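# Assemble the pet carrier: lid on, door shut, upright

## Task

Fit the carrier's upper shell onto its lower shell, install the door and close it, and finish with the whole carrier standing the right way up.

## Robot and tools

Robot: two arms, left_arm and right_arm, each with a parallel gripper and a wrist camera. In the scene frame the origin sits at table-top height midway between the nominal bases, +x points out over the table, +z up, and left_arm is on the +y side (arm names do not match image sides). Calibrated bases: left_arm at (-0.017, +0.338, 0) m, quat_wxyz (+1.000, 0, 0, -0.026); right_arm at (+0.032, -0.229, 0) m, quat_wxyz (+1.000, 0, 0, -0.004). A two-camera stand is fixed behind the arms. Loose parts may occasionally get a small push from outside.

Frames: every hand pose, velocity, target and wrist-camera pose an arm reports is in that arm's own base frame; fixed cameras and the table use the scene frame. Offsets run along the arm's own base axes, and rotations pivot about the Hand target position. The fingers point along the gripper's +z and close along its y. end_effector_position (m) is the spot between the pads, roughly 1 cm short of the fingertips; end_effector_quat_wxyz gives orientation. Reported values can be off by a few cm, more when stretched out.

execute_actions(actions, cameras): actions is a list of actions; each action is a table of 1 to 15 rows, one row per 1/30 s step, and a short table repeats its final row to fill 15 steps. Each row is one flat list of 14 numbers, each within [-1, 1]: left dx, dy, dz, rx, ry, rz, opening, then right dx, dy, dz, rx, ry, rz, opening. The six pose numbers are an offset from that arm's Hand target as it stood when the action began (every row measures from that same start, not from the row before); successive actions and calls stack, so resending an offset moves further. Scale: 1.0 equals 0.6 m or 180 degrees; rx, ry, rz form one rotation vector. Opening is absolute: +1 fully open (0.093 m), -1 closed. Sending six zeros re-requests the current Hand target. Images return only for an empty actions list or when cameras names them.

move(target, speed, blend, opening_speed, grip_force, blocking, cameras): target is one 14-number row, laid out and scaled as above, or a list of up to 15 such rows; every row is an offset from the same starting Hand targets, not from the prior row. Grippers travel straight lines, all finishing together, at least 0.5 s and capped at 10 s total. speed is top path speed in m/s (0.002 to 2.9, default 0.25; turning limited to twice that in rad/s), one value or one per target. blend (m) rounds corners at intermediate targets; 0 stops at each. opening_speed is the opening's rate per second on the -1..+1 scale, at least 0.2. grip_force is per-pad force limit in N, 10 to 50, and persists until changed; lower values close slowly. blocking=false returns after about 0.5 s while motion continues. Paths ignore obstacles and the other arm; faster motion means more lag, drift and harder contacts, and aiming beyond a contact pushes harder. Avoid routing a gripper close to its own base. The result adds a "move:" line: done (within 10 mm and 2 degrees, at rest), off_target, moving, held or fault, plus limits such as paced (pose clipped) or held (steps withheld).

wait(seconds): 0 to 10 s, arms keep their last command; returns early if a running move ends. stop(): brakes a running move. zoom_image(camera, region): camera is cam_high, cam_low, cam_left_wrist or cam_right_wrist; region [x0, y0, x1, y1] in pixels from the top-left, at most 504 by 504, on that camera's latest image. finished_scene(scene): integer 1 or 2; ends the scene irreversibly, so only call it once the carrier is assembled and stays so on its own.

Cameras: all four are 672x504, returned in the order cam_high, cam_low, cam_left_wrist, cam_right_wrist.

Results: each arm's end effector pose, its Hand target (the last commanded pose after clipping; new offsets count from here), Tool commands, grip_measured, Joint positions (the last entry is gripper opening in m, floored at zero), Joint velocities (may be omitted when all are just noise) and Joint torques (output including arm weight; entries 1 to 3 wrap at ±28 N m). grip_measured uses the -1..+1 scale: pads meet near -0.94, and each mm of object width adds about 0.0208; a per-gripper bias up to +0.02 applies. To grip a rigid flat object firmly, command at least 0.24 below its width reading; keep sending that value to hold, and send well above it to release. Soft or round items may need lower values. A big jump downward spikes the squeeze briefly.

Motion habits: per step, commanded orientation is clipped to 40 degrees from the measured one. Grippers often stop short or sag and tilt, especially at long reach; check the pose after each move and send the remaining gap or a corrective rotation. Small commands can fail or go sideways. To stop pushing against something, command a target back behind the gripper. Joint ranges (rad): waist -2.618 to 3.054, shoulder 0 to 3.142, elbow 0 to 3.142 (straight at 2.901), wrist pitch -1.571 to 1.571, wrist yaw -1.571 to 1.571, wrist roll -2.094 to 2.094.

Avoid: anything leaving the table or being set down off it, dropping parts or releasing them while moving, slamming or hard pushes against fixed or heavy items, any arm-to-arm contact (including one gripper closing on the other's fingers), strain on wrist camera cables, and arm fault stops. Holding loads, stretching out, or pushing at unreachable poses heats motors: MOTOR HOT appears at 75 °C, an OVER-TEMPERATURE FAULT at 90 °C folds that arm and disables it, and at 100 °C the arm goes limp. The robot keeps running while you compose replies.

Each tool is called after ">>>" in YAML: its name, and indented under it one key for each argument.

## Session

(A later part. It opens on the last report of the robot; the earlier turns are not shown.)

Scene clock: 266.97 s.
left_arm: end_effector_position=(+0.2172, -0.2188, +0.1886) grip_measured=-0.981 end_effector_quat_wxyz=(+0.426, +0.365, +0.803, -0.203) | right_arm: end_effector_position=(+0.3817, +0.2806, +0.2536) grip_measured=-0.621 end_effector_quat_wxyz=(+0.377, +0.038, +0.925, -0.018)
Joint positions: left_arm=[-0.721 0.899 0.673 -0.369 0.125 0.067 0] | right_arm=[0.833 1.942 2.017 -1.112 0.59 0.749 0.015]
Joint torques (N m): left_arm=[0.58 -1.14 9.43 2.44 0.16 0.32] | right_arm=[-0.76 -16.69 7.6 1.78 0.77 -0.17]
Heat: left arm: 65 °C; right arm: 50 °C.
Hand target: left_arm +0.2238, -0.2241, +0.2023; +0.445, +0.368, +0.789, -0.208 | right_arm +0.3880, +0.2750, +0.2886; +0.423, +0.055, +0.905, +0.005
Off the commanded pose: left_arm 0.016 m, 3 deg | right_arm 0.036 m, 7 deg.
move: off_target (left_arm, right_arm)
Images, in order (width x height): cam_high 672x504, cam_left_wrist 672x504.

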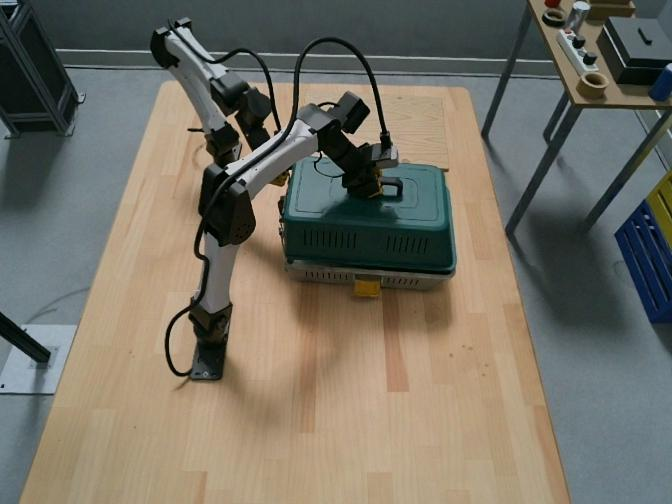

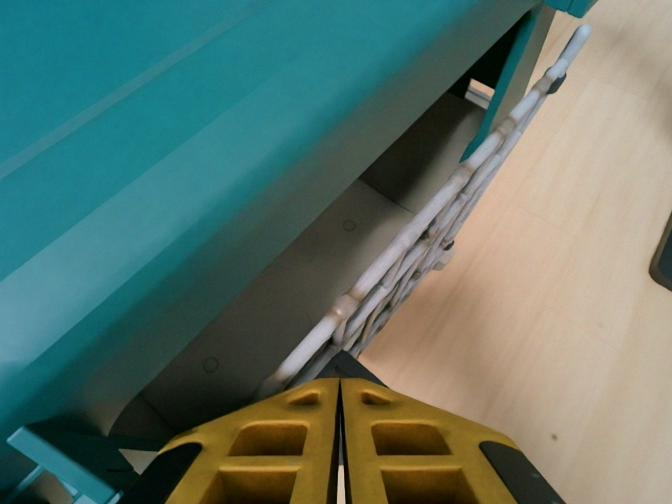

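>>> move:
  target: [0.015,0,0,0,0,0,-1,0.0,-0.001,-0.012,0,0,0,-1]
  speed: 0.05
  cameras: ["cam_high","cam_left_wrist","cam_low"]

>>> zoom_image:
  camera: "cam_left_wrist"
  region: [472, 0, 672, 150]

>>> zoom_image:
  camera: "cam_left_wrist"
  region: [0, 354, 200, 504]

>>> zoom_image:
  camera: "cam_high"
  region: [270, 190, 350, 280]

Scene clock: 276.40 s.
left_arm: end_effector_position=(+0.2233, -0.2186, +0.1837) grip_measured=-0.981 end_effector_quat_wxyz=(+0.420, +0.367, +0.804, -0.204) | right_arm: end_effector_position=(+0.3840, +0.2797, +0.2501) grip_measured=-0.621 end_effector_quat_wxyz=(+0.383, +0.043, +0.923, -0.014)
Joint positions: left_arm=[-0.69 0.928 0.673 -0.352 0.157 0.084 0] | right_arm=[0.829 1.925 1.97 -1.064 0.594 0.749 0.015]
Joint torques (N m): left_arm=[0.77 -1.54 10.36 2.41 0.15 0.27] | right_arm=[-0.53 -16.31 7.5 1.71 0.73 -0.21]
Heat: left arm: 66 °C; right arm: 53 °C.
Hand target: left_arm +0.2327, -0.2241, +0.2021; +0.445, +0.368, +0.789, -0.208 | right_arm +0.3880, +0.2743, +0.2816; +0.423, +0.056, +0.905, +0.005
Off the commanded pose: left_arm 0.021 m, 3 deg | right_arm 0.032 m, 6 deg.
move: off_target (left_arm, right_arm)
Images, in order (width x height): cam_high 672x504, cam_low 672x504, cam_left_wrist 672x504.

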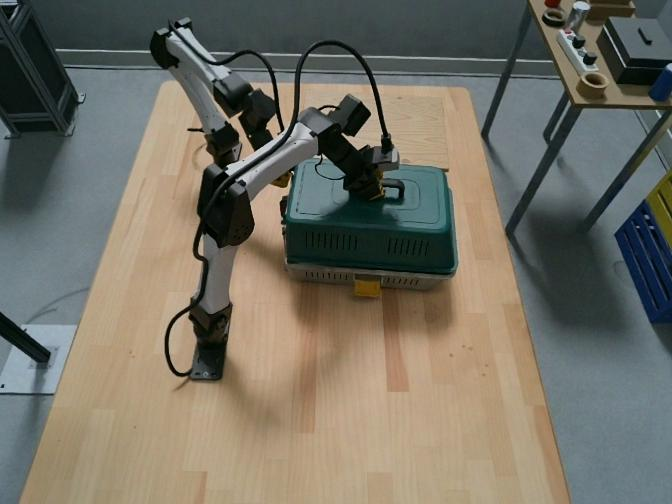

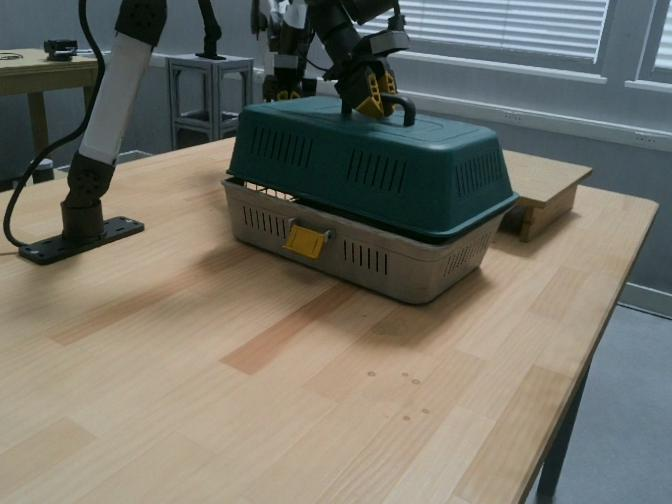

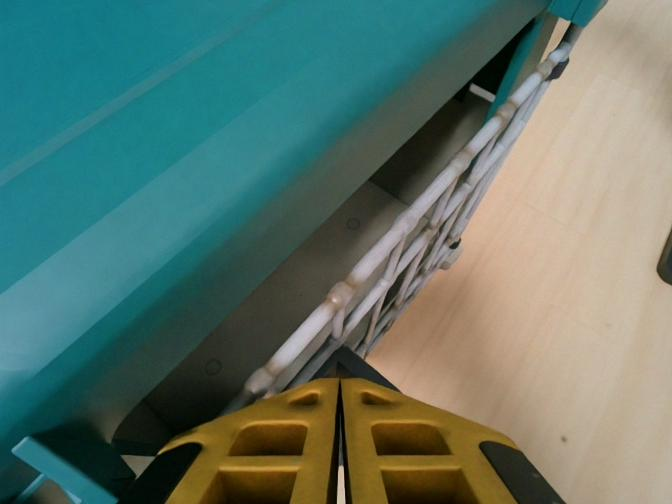

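Scaled by 2.520 from the camera's 672x504 image, which has a finer 960x720 frame.

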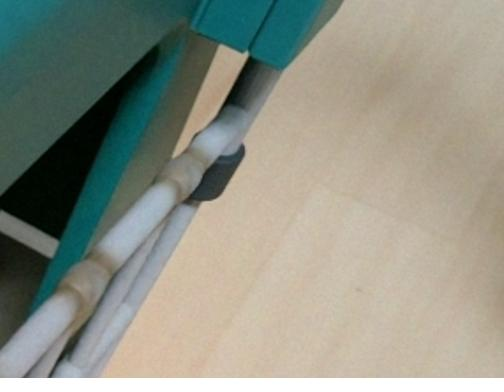

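Scaled by 2.520 from the camera's 672x504 image, which has a finer 960x720 frame.

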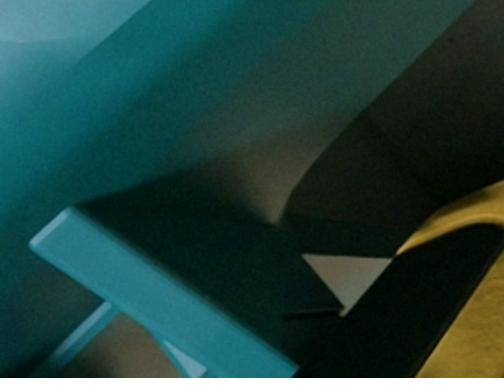

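Scaled by 5.600 from the camera's 672x504 image, which has a finer 960x720 frame.

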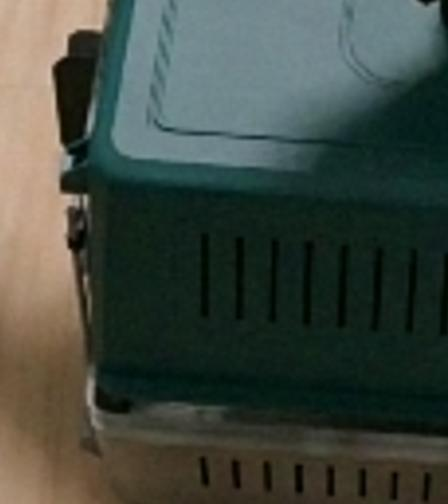

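>>> move:
  target: [0,0,0,0,0,0,-1,-0.001,0,-0.014,0,0,0,-1]
  speed: 0.03
  cameras: ["cam_high","cam_left_wrist","cam_low"]

>>> zoom_image:
  camera: "cam_left_wrist"
  region: [472, 0, 672, 150]

>>> zoom_image:
  camera: "cam_high"
  region: [270, 240, 370, 300]

>>> zoom_image:
  camera: "cam_high"
  region: [370, 240, 470, 300]

>>> zoom_image:
  camera: "cam_low"
  region: [210, 120, 530, 310]

Scene clock: 282.17 s.
left_arm: end_effector_position=(+0.2233, -0.2187, +0.1838) grip_measured=-0.981 end_effector_quat_wxyz=(+0.420, +0.367, +0.804, -0.204) | right_arm: end_effector_position=(+0.3839, +0.2787, +0.2476) grip_measured=-0.621 end_effector_quat_wxyz=(+0.389, +0.046, +0.920, -0.010)
Joint positions: left_arm=[-0.69 0.928 0.673 -0.351 0.157 0.084 0] | right_arm=[0.829 1.904 1.922 -1.022 0.598 0.749 0.015]
Joint torques (N m): left_arm=[0.7 -1.48 10.43 2.45 0.15 0.32] | right_arm=[-0.4 -15.25 7.23 1.72 0.69 -0.21]
Heat: left arm: 67 °C; right arm: 55 °C.
Hand target: left_arm +0.2327, -0.2241, +0.2022; +0.445, +0.368, +0.789, -0.208 | right_arm +0.3874, +0.2744, +0.2730; +0.423, +0.056, +0.905, +0.005
Off the commanded pose: left_arm 0.021 m, 3 deg | right_arm 0.026 m, 5 deg.
move: off_target (left_arm, right_arm)
Images, in order (width x height): cam_high 672x504, cam_low 672x504, cam_left_wrist 672x504.

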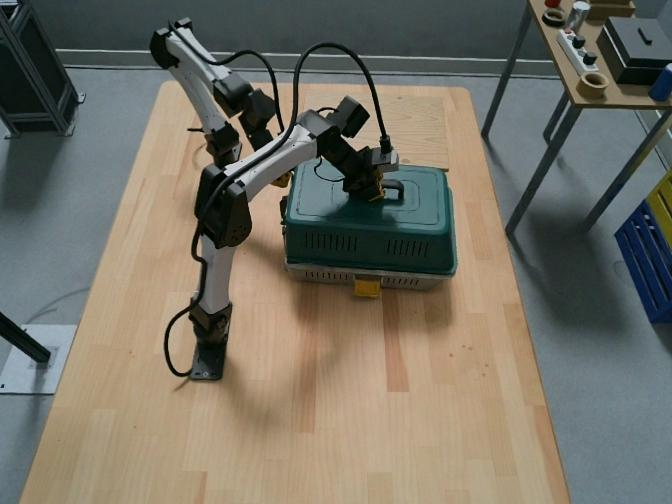

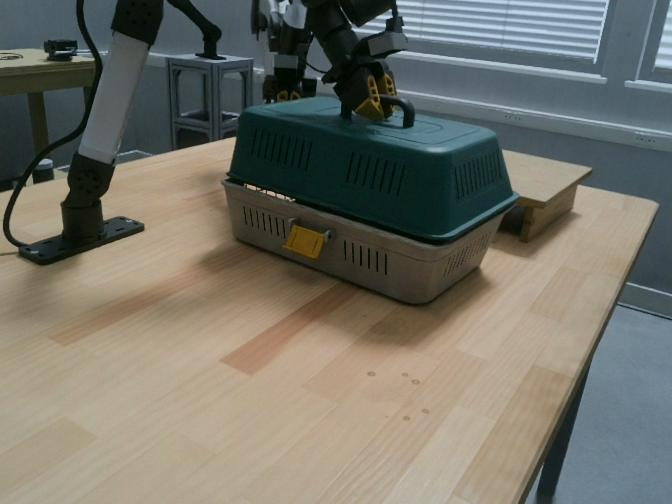

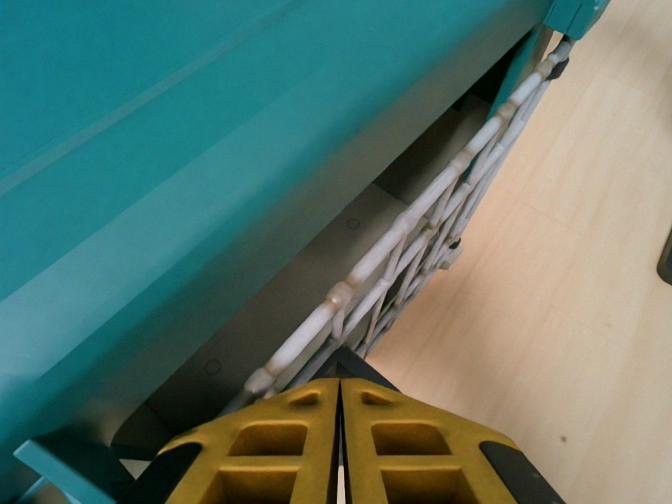

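Scaled by 2.520 from the camera's 672x504 image, which has a finer 960x720 frame.

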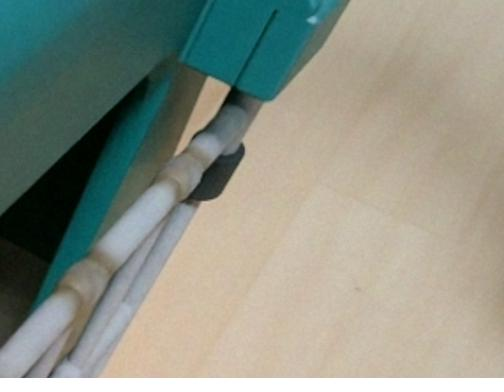

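Scaled by 5.040 from the camera's 672x504 image, which has a finer 960x720 frame.

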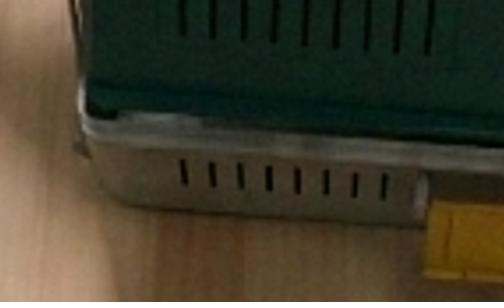

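Scaled by 5.040 from the camera's 672x504 image, which has a finer 960x720 frame.

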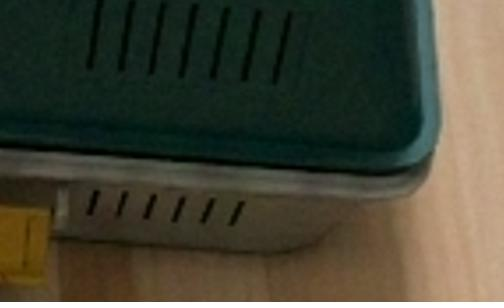

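Scaled by 1.575 from the camera's 672x504 image, which has a finer 960x720 frame.

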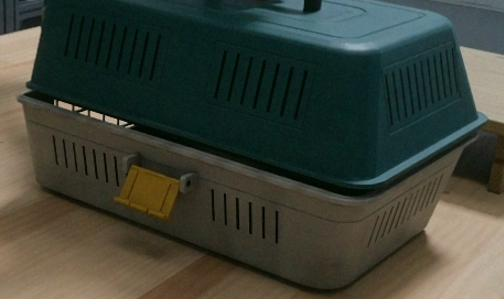

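>>> move:
  target: [0,0,0,0,0,0,-1,-0.011,0,-0.006,0,0.008,0,-1]
  speed: 0.03
  cameras: ["cam_high","cam_left_wrist","cam_low"]

>>> zoom_image:
  camera: "cam_left_wrist"
  region: [472, 0, 672, 150]

>>> zoom_image:
  camera: "cam_high"
  region: [270, 240, 370, 300]

>>> zoom_image:
  camera: "cam_high"
  region: [370, 240, 470, 300]

Scene clock: 287.60 s.
left_arm: end_effector_position=(+0.2233, -0.2187, +0.1838) grip_measured=-0.981 end_effector_quat_wxyz=(+0.420, +0.367, +0.804, -0.204) | right_arm: end_effector_position=(+0.3839, +0.2787, +0.2476) grip_measured=-0.621 end_effector_quat_wxyz=(+0.389, +0.046, +0.920, -0.009)
Joint positions: left_arm=[-0.69 0.928 0.673 -0.351 0.157 0.084 0] | right_arm=[0.829 1.904 1.922 -1.022 0.598 0.751 0.015]
Joint torques (N m): left_arm=[0.75 -1.42 10.32 2.44 0.15 0.3] | right_arm=[0.16 -15.47 7.1 1.45 0.56 -0.05]
Heat: left arm: 68 °C; right arm: 57 °C.
Hand target: left_arm +0.2327, -0.2241, +0.2022; +0.445, +0.368, +0.789, -0.208 | right_arm +0.3808, +0.2744, +0.2694; +0.411, +0.056, +0.910, +0.005
Off the commanded pose: left_arm 0.021 m, 3 deg | right_arm 0.022 m, 3 deg.
move: off_target (left_arm, right_arm)
Images, in order (width x height): cam_high 672x504, cam_low 672x504, cam_left_wrist 672x504.

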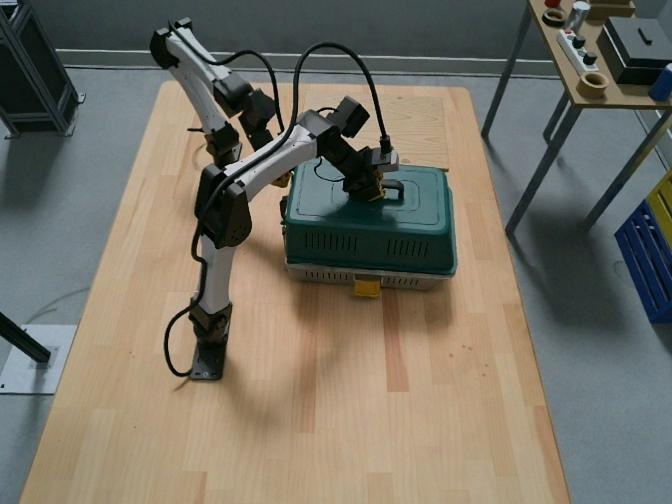

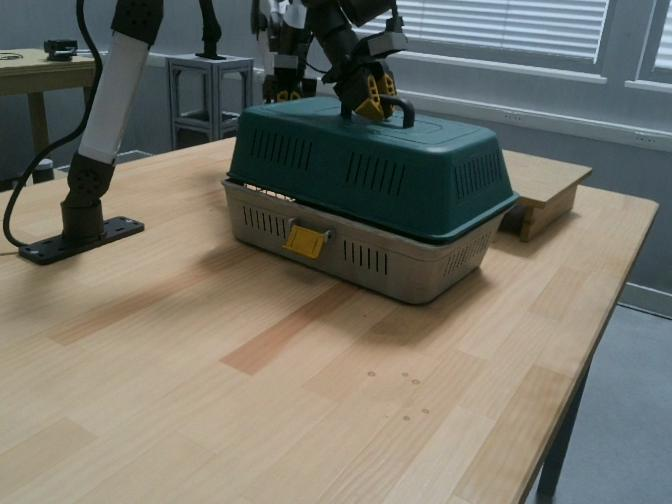

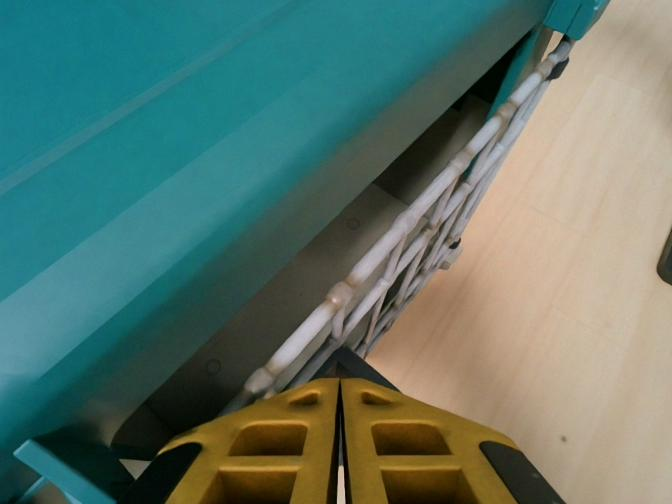

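Scaled by 2.520 from the camera's 672x504 image, which has a finer 960x720 frame.

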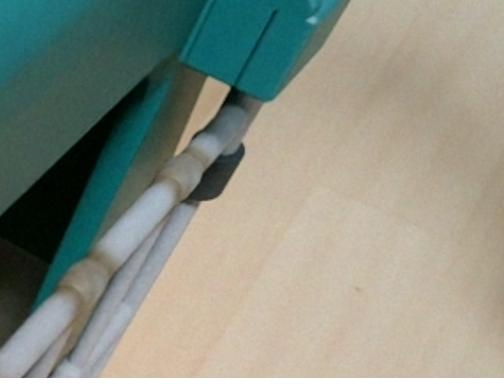

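Scaled by 5.040 from the camera's 672x504 image, which has a finer 960x720 frame.

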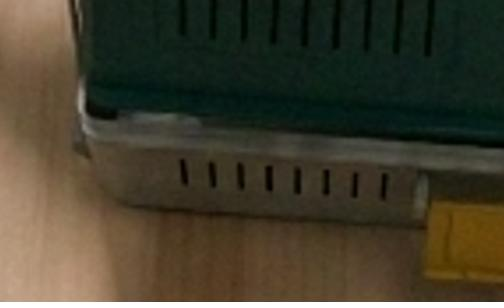

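Scaled by 5.040 from the camera's 672x504 image, which has a finer 960x720 frame.

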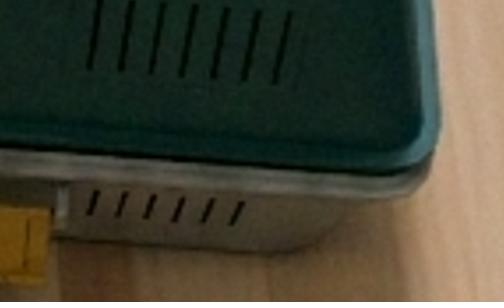

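>>> move:
  target: [0,0,0,0,0,0,-1,-0.010,0.002,-0.006,0,0.006,0,-1]
  speed: 0.03
  cameras: ["cam_high","cam_left_wrist"]

>>> zoom_image:
  camera: "cam_left_wrist"
  region: [472, 0, 672, 150]

>>> zoom_image:
  camera: "cam_high"
  region: [270, 240, 370, 300]

>>> zoom_image:
  camera: "cam_high"
  region: [370, 240, 470, 300]

Scene clock: 291.27 s.
left_arm: end_effector_position=(+0.2233, -0.2187, +0.1838) grip_measured=-0.981 end_effector_quat_wxyz=(+0.420, +0.367, +0.804, -0.204) | right_arm: end_effector_position=(+0.3814, +0.2795, +0.2464) grip_measured=-0.621 end_effector_quat_wxyz=(+0.386, +0.052, +0.921, -0.007)
Joint positions: left_arm=[-0.69 0.928 0.673 -0.351 0.157 0.084 0] | right_arm=[0.833 1.904 1.922 -1.031 0.596 0.772 0.015]
Joint torques (N m): left_arm=[0.84 -1.44 10.28 2.44 0.14 0.32] | right_arm=[0.65 -15.54 6.83 1.32 0.54 -0.06]
Heat: left arm: 68 °C; right arm: 58 °C.
Hand target: left_arm +0.2327, -0.2241, +0.2022; +0.445, +0.368, +0.789, -0.208 | right_arm +0.3748, +0.2755, +0.2658; +0.403, +0.056, +0.914, +0.004
Off the commanded pose: left_arm 0.021 m, 3 deg | right_arm 0.021 m, 2 deg.
move: off_target (left_arm, right_arm)
Images, in order (width x height): cam_high 672x504, cam_left_wrist 672x504.

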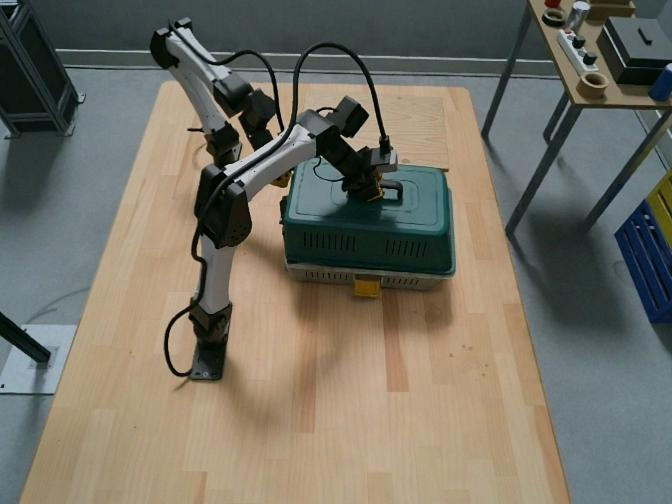

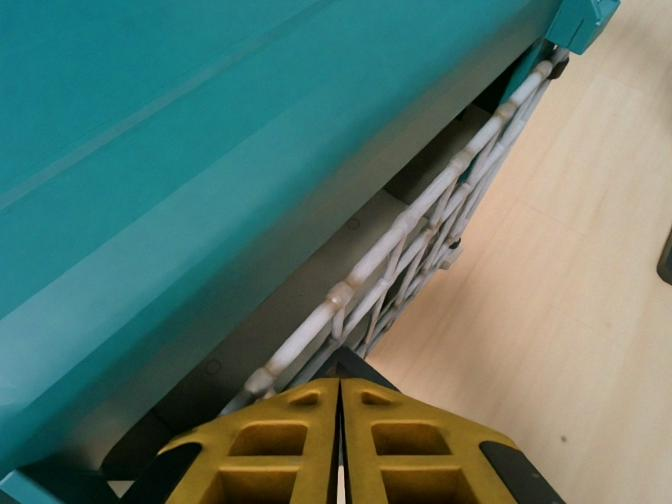

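Scaled by 2.520 from the camera's 672x504 image, which has a finer 960x720 frame.

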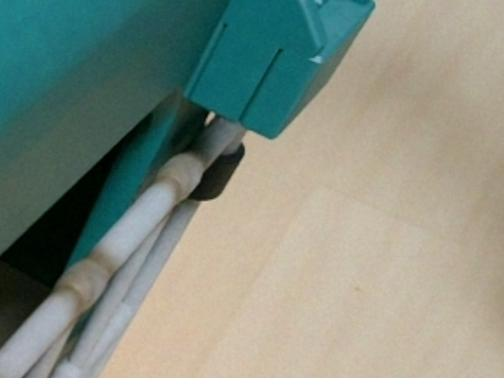

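Scaled by 5.040 from the camera's 672x504 image, which has a finer 960x720 frame.

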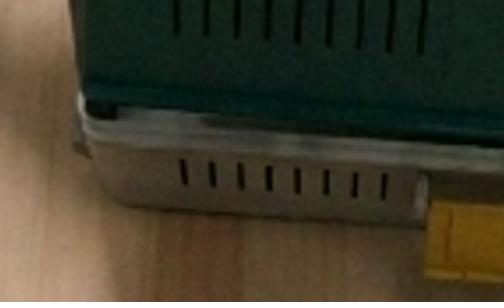

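Scaled by 5.040 from the camera's 672x504 image, which has a finer 960x720 frame.

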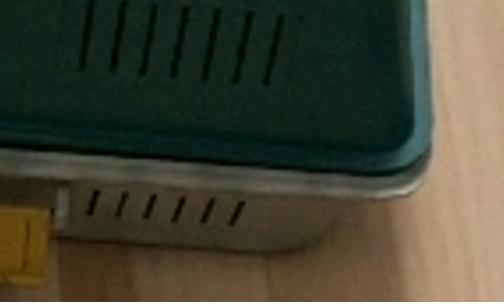

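>>> move:
  target: [0,0,0,0,0,0,-1,0.002,-0.001,-0.016,0,0,0.003,-1]
  speed: 0.03
  cameras: ["cam_high","cam_low","cam_left_wrist"]

>>> zoom_image:
  camera: "cam_left_wrist"
  region: [472, 0, 672, 150]

>>> zoom_image:
  camera: "cam_high"
  region: [270, 240, 370, 300]

>>> zoom_image:
  camera: "cam_high"
  region: [370, 240, 470, 300]

>>> zoom_image:
  camera: "cam_low"
  region: [210, 120, 530, 310]

Scene clock: 299.00 s.
left_arm: end_effector_position=(+0.2230, -0.2190, +0.1839) grip_measured=-0.981 end_effector_quat_wxyz=(+0.420, +0.368, +0.804, -0.205) | right_arm: end_effector_position=(+0.3802, +0.2780, +0.2440) grip_measured=-0.621 end_effector_quat_wxyz=(+0.391, +0.054, +0.919, +0.000)
Joint positions: left_arm=[-0.69 0.928 0.673 -0.351 0.16 0.084 0] | right_arm=[0.833 1.876 1.866 -0.983 0.596 0.77 0.015]
Joint torques (N m): left_arm=[0.92 -1.52 10.3 2.43 0.09 0.32] | right_arm=[0.2 -14.19 6.48 1.4 0.44 -0.19]
Heat: left arm: 69 °C; right arm: 60 °C.
Hand target: left_arm +0.2328, -0.2241, +0.2022; +0.445, +0.368, +0.789, -0.208 | right_arm +0.3761, +0.2749, +0.2563; +0.403, +0.051, +0.914, +0.006
Off the commanded pose: left_arm 0.021 m, 3 deg | right_arm 0.013 m, 2 deg.
move: off_target (left_arm, right_arm)
Images, in order (width x height): cam_high 672x504, cam_low 672x504, cam_left_wrist 672x504.

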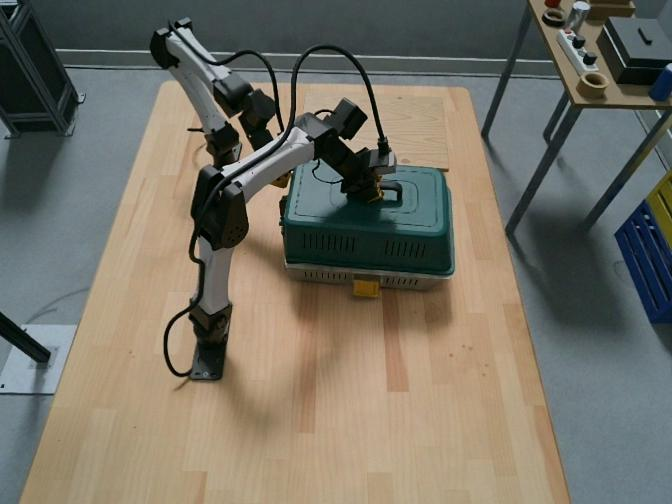

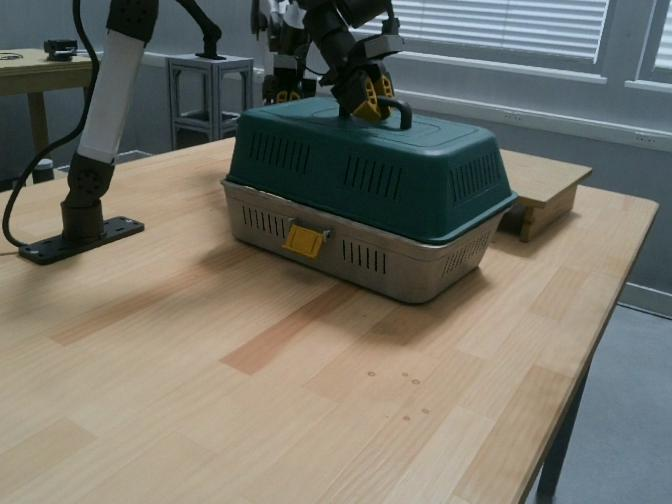

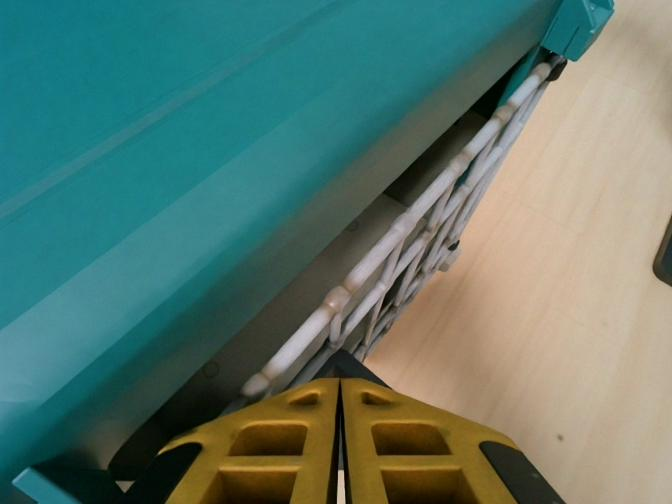

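Scaled by 2.520 from the camera's 672x504 image, which has a finer 960x720 frame.

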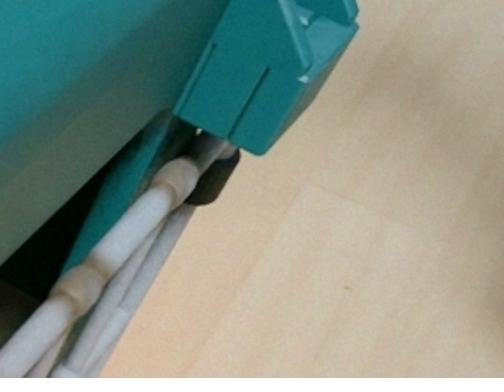

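Scaled by 5.040 from the camera's 672x504 image, which has a finer 960x720 frame.

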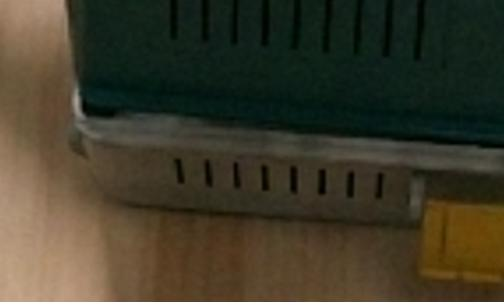

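Scaled by 5.040 from the camera's 672x504 image, which has a finer 960x720 frame.

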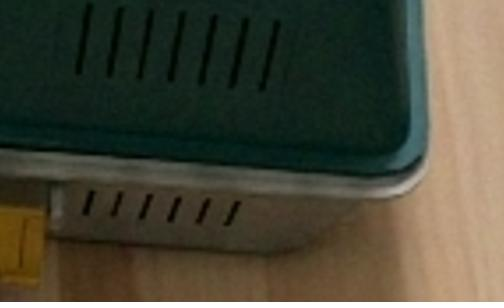

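Scaled by 1.575 from the camera's 672x504 image, which has a finer 960x720 frame.

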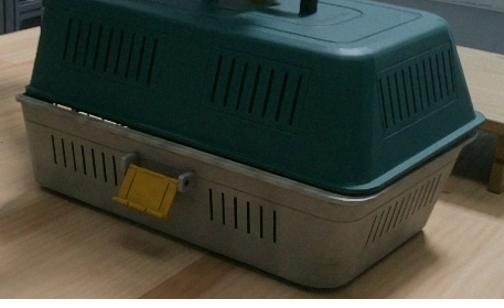

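>>> move:
  target:
    - [-0.07,0.02,0.01,0,0,0,-1,0,0,0,0,0,0,-1]
    - [-0.16,0.02,0.12,0.08,0.067,0,-1,0,0,0,0,0,0,-1]
  speed: 0.08
  cameras: ["cam_high","cam_low","cam_left_wrist"]

>>> zoom_image:
  camera: "cam_left_wrist"
  region: [0, 160, 200, 340]

>>> zoom_image:
  camera: "cam_low"
  region: [210, 120, 530, 310]

Scene clock: 307.23 s.
left_arm: end_effector_position=(+0.1347, -0.2097, +0.2633) grip_measured=-0.981 end_effector_quat_wxyz=(+0.299, +0.405, +0.852, -0.141) | right_arm: end_effector_position=(+0.3802, +0.2780, +0.2440) grip_measured=-0.621 end_effector_quat_wxyz=(+0.391, +0.054, +0.919, +0.000)
Joint positions: left_arm=[-1.084 0.997 1.243 -1.153 -0.124 -0.153 0] | right_arm=[0.833 1.876 1.866 -0.983 0.596 0.769 0.015]
Joint torques (N m): left_arm=[-0.53 -1.09 9.44 1.67 -0.24 0.05] | right_arm=[0.18 -14.17 6.49 1.42 0.45 -0.17]
Heat: left arm: 70 °C; right arm: 60 °C.
Hand target: left_arm +0.1367, -0.2120, +0.2742; +0.311, +0.397, +0.851, -0.145 | right_arm +0.3761, +0.2749, +0.2563; +0.403, +0.051, +0.914, +0.006
Off the commanded pose: left_arm 0.011 m, 2 deg | right_arm 0.013 m, 2 deg.
move: off_target (left_arm, right_arm)
Images, in order (width x height): cam_high 672x504, cam_low 672x504, cam_left_wrist 672x504.

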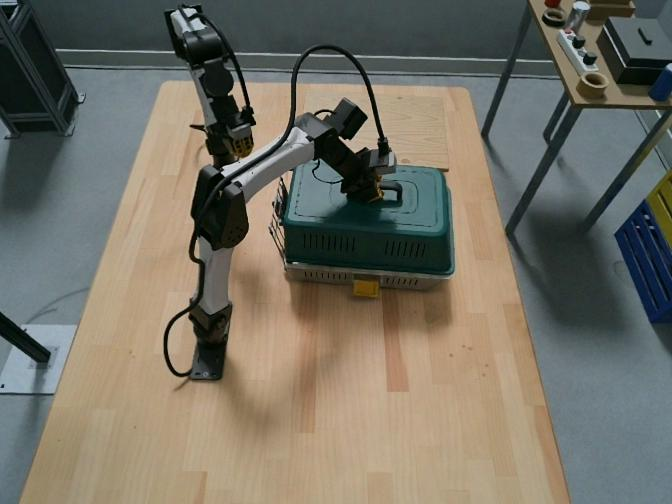

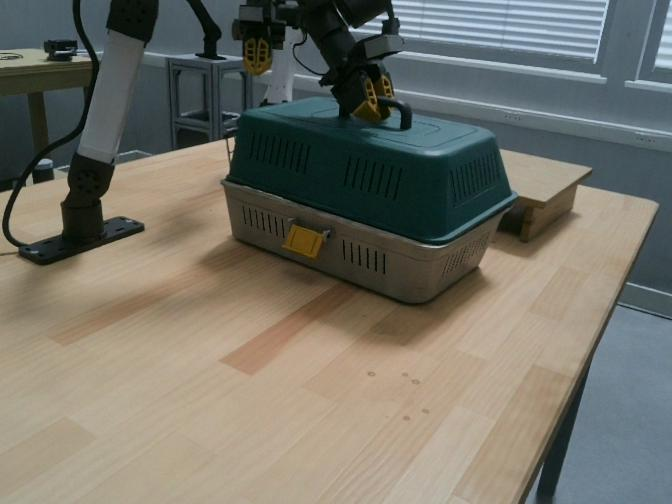

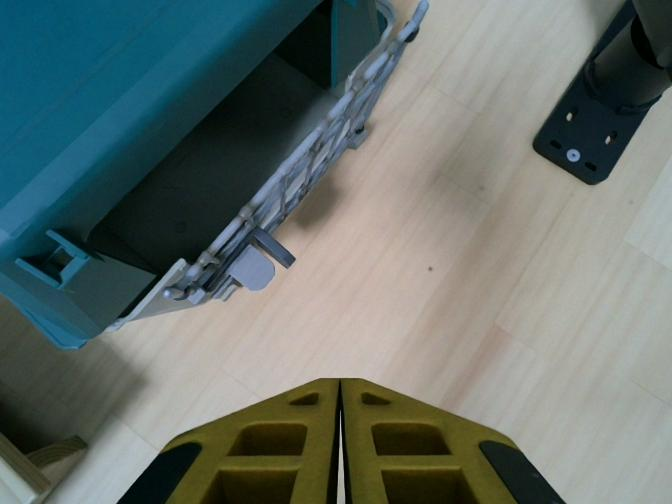

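Scaled by 2.520 from the camera's 672x504 image, which has a finer 960x720 frame.

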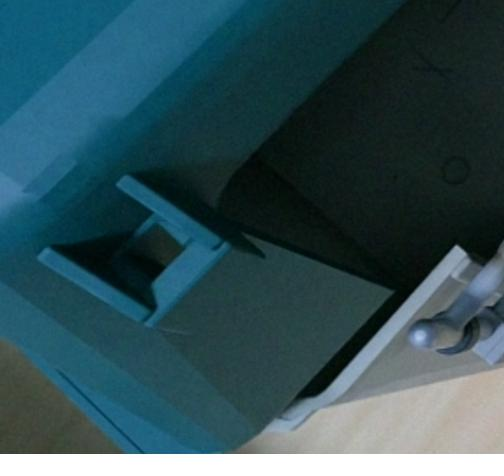

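Scaled by 1.575 from the camera's 672x504 image, which has a finer 960x720 frame.

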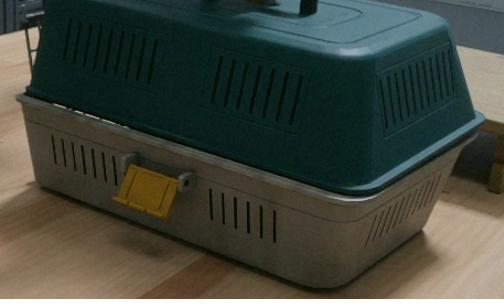

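>>> move:
  target: [-0.03,0.05,0.13,0,0,0.03,-1,0,0,0.03,0,0,0,-1]
  speed: 0.08
  cameras: ["cam_high","cam_low","cam_left_wrist"]

>>> zoom_image:
  camera: "cam_left_wrist"
  region: [50, 0, 450, 340]

Scene clock: 319.90 s.
left_arm: end_effector_position=(+0.1176, -0.1817, +0.3450) grip_measured=-0.981 end_effector_quat_wxyz=(+0.308, +0.365, +0.869, -0.127) | right_arm: end_effector_position=(+0.3705, +0.2708, +0.2449) grip_measured=-0.621 end_effector_quat_wxyz=(+0.370, +0.042, +0.928, -0.016)
Joint positions: left_arm=[-1.189 1.102 1.693 -1.522 -0.248 -0.312 0] | right_arm=[0.833 1.876 1.901 -1.076 0.58 0.766 0.015]
Joint torques (N m): left_arm=[-0.38 -0.75 7.53 1.64 -0.28 0.02] | right_arm=[0.23 -12.45 12.05 1.44 0.62 -0.15]
Heat: left arm: 71 °C; right arm: 60 °C.
Hand target: left_arm +0.1187, -0.1821, +0.3522; +0.317, +0.357, +0.869, -0.130 | right_arm +0.3760, +0.2749, +0.2742; +0.403, +0.051, +0.914, +0.006
Off the commanded pose: left_arm 0.007 m, 1 deg | right_arm 0.030 m, 5 deg.
move: off_target (right_arm)
Images, in order (width x height): cam_high 672x504, cam_low 672x504, cam_left_wrist 672x504.

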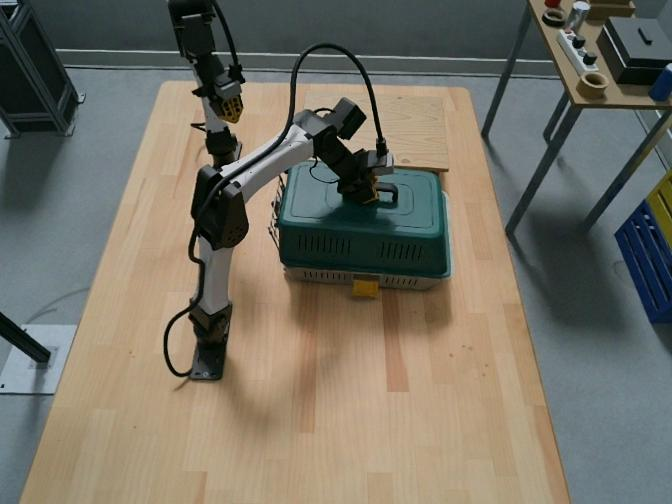

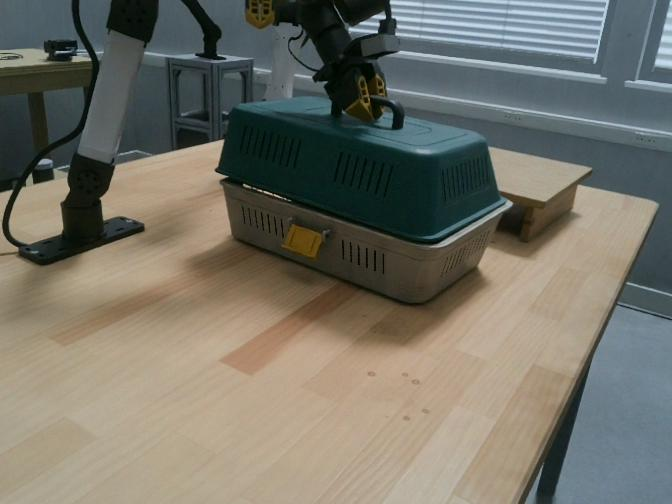

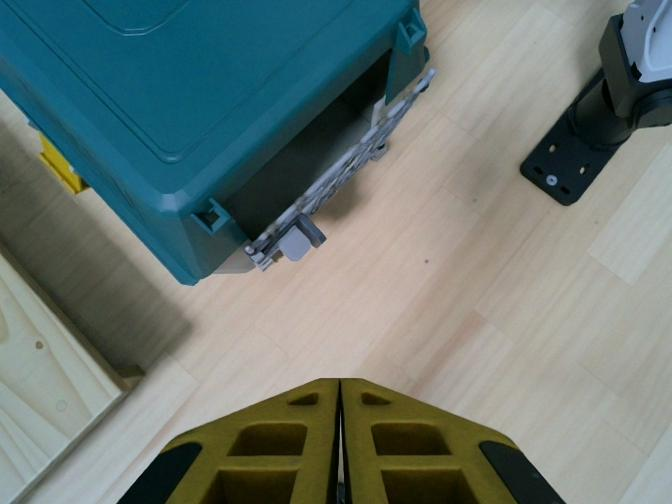

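Scaled by 1.260 from the camera's 672x504 image, which has a finer 960x720 frame.

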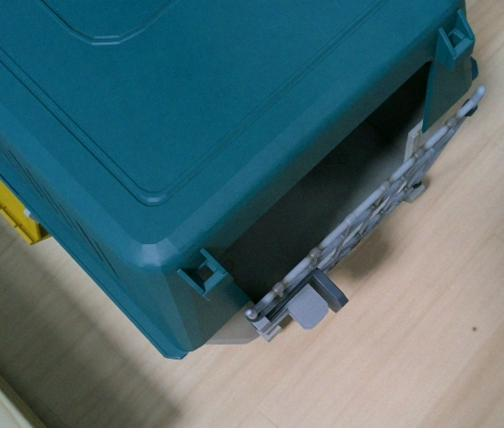

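>>> zoom_image:
  camera: "cam_left_wrist"
  region: [180, 170, 340, 290]

>>> zoom_image:
  camera: "cam_left_wrist"
  region: [320, 0, 480, 190]

>>> zoom_image:
  camera: "cam_high"
  region: [270, 230, 370, 290]

>>> zoom_image:
  camera: "cam_high"
  region: [370, 230, 470, 290]

>>> zoom_image:
  camera: "cam_high"
  region: [400, 150, 470, 290]

Scaled by 3.150 from the camera's 672x504 image, which has a finer 960x720 frame.

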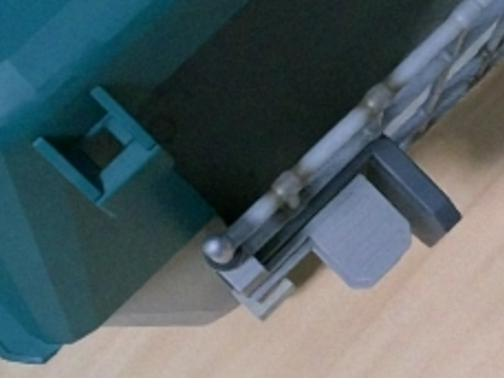

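Scaled by 2.653 from the camera's 672x504 image, which has a finer 960x720 frame.

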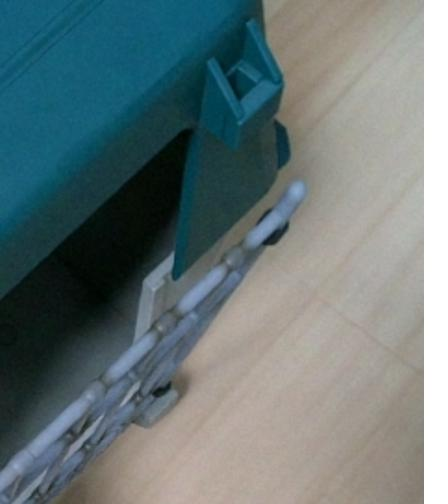

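Scaled by 5.040 from the camera's 672x504 image, which has a finer 960x720 frame.

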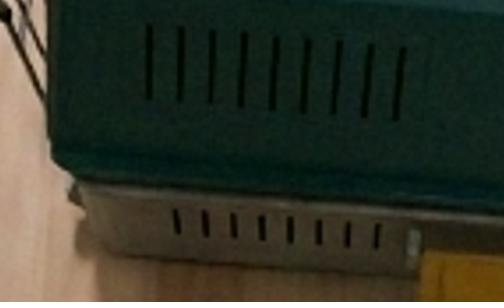

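Scaled by 5.040 from the camera's 672x504 image, which has a finer 960x720 frame.

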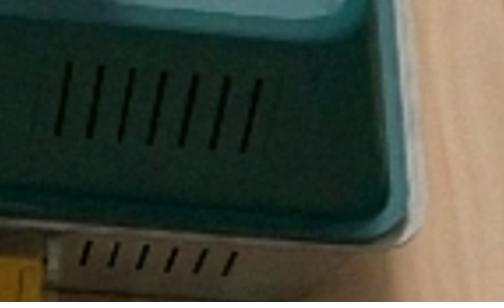

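Scaled by 3.600 from the camera's 672x504 image, which has a finer 960x720 frame.

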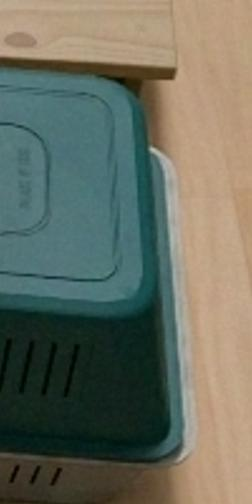

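>>> zoom_image:
  camera: "cam_low"
  region: [210, 160, 370, 250]

>>> zoom_image:
  camera: "cam_low"
  region: [360, 180, 520, 270]

Scaled by 3.150 from the camera's 672x504 image, which has a finer 960x720 frame.

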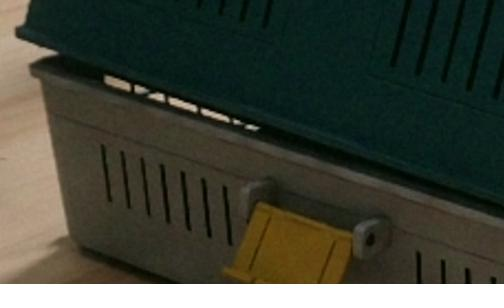

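Scaled by 3.150 from the camera's 672x504 image, which has a finer 960x720 frame.

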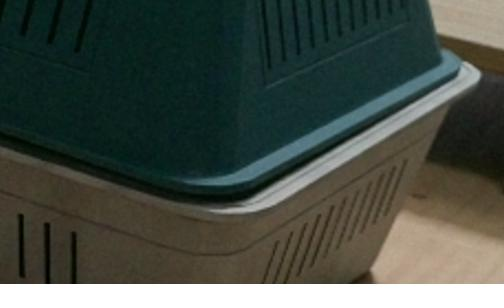

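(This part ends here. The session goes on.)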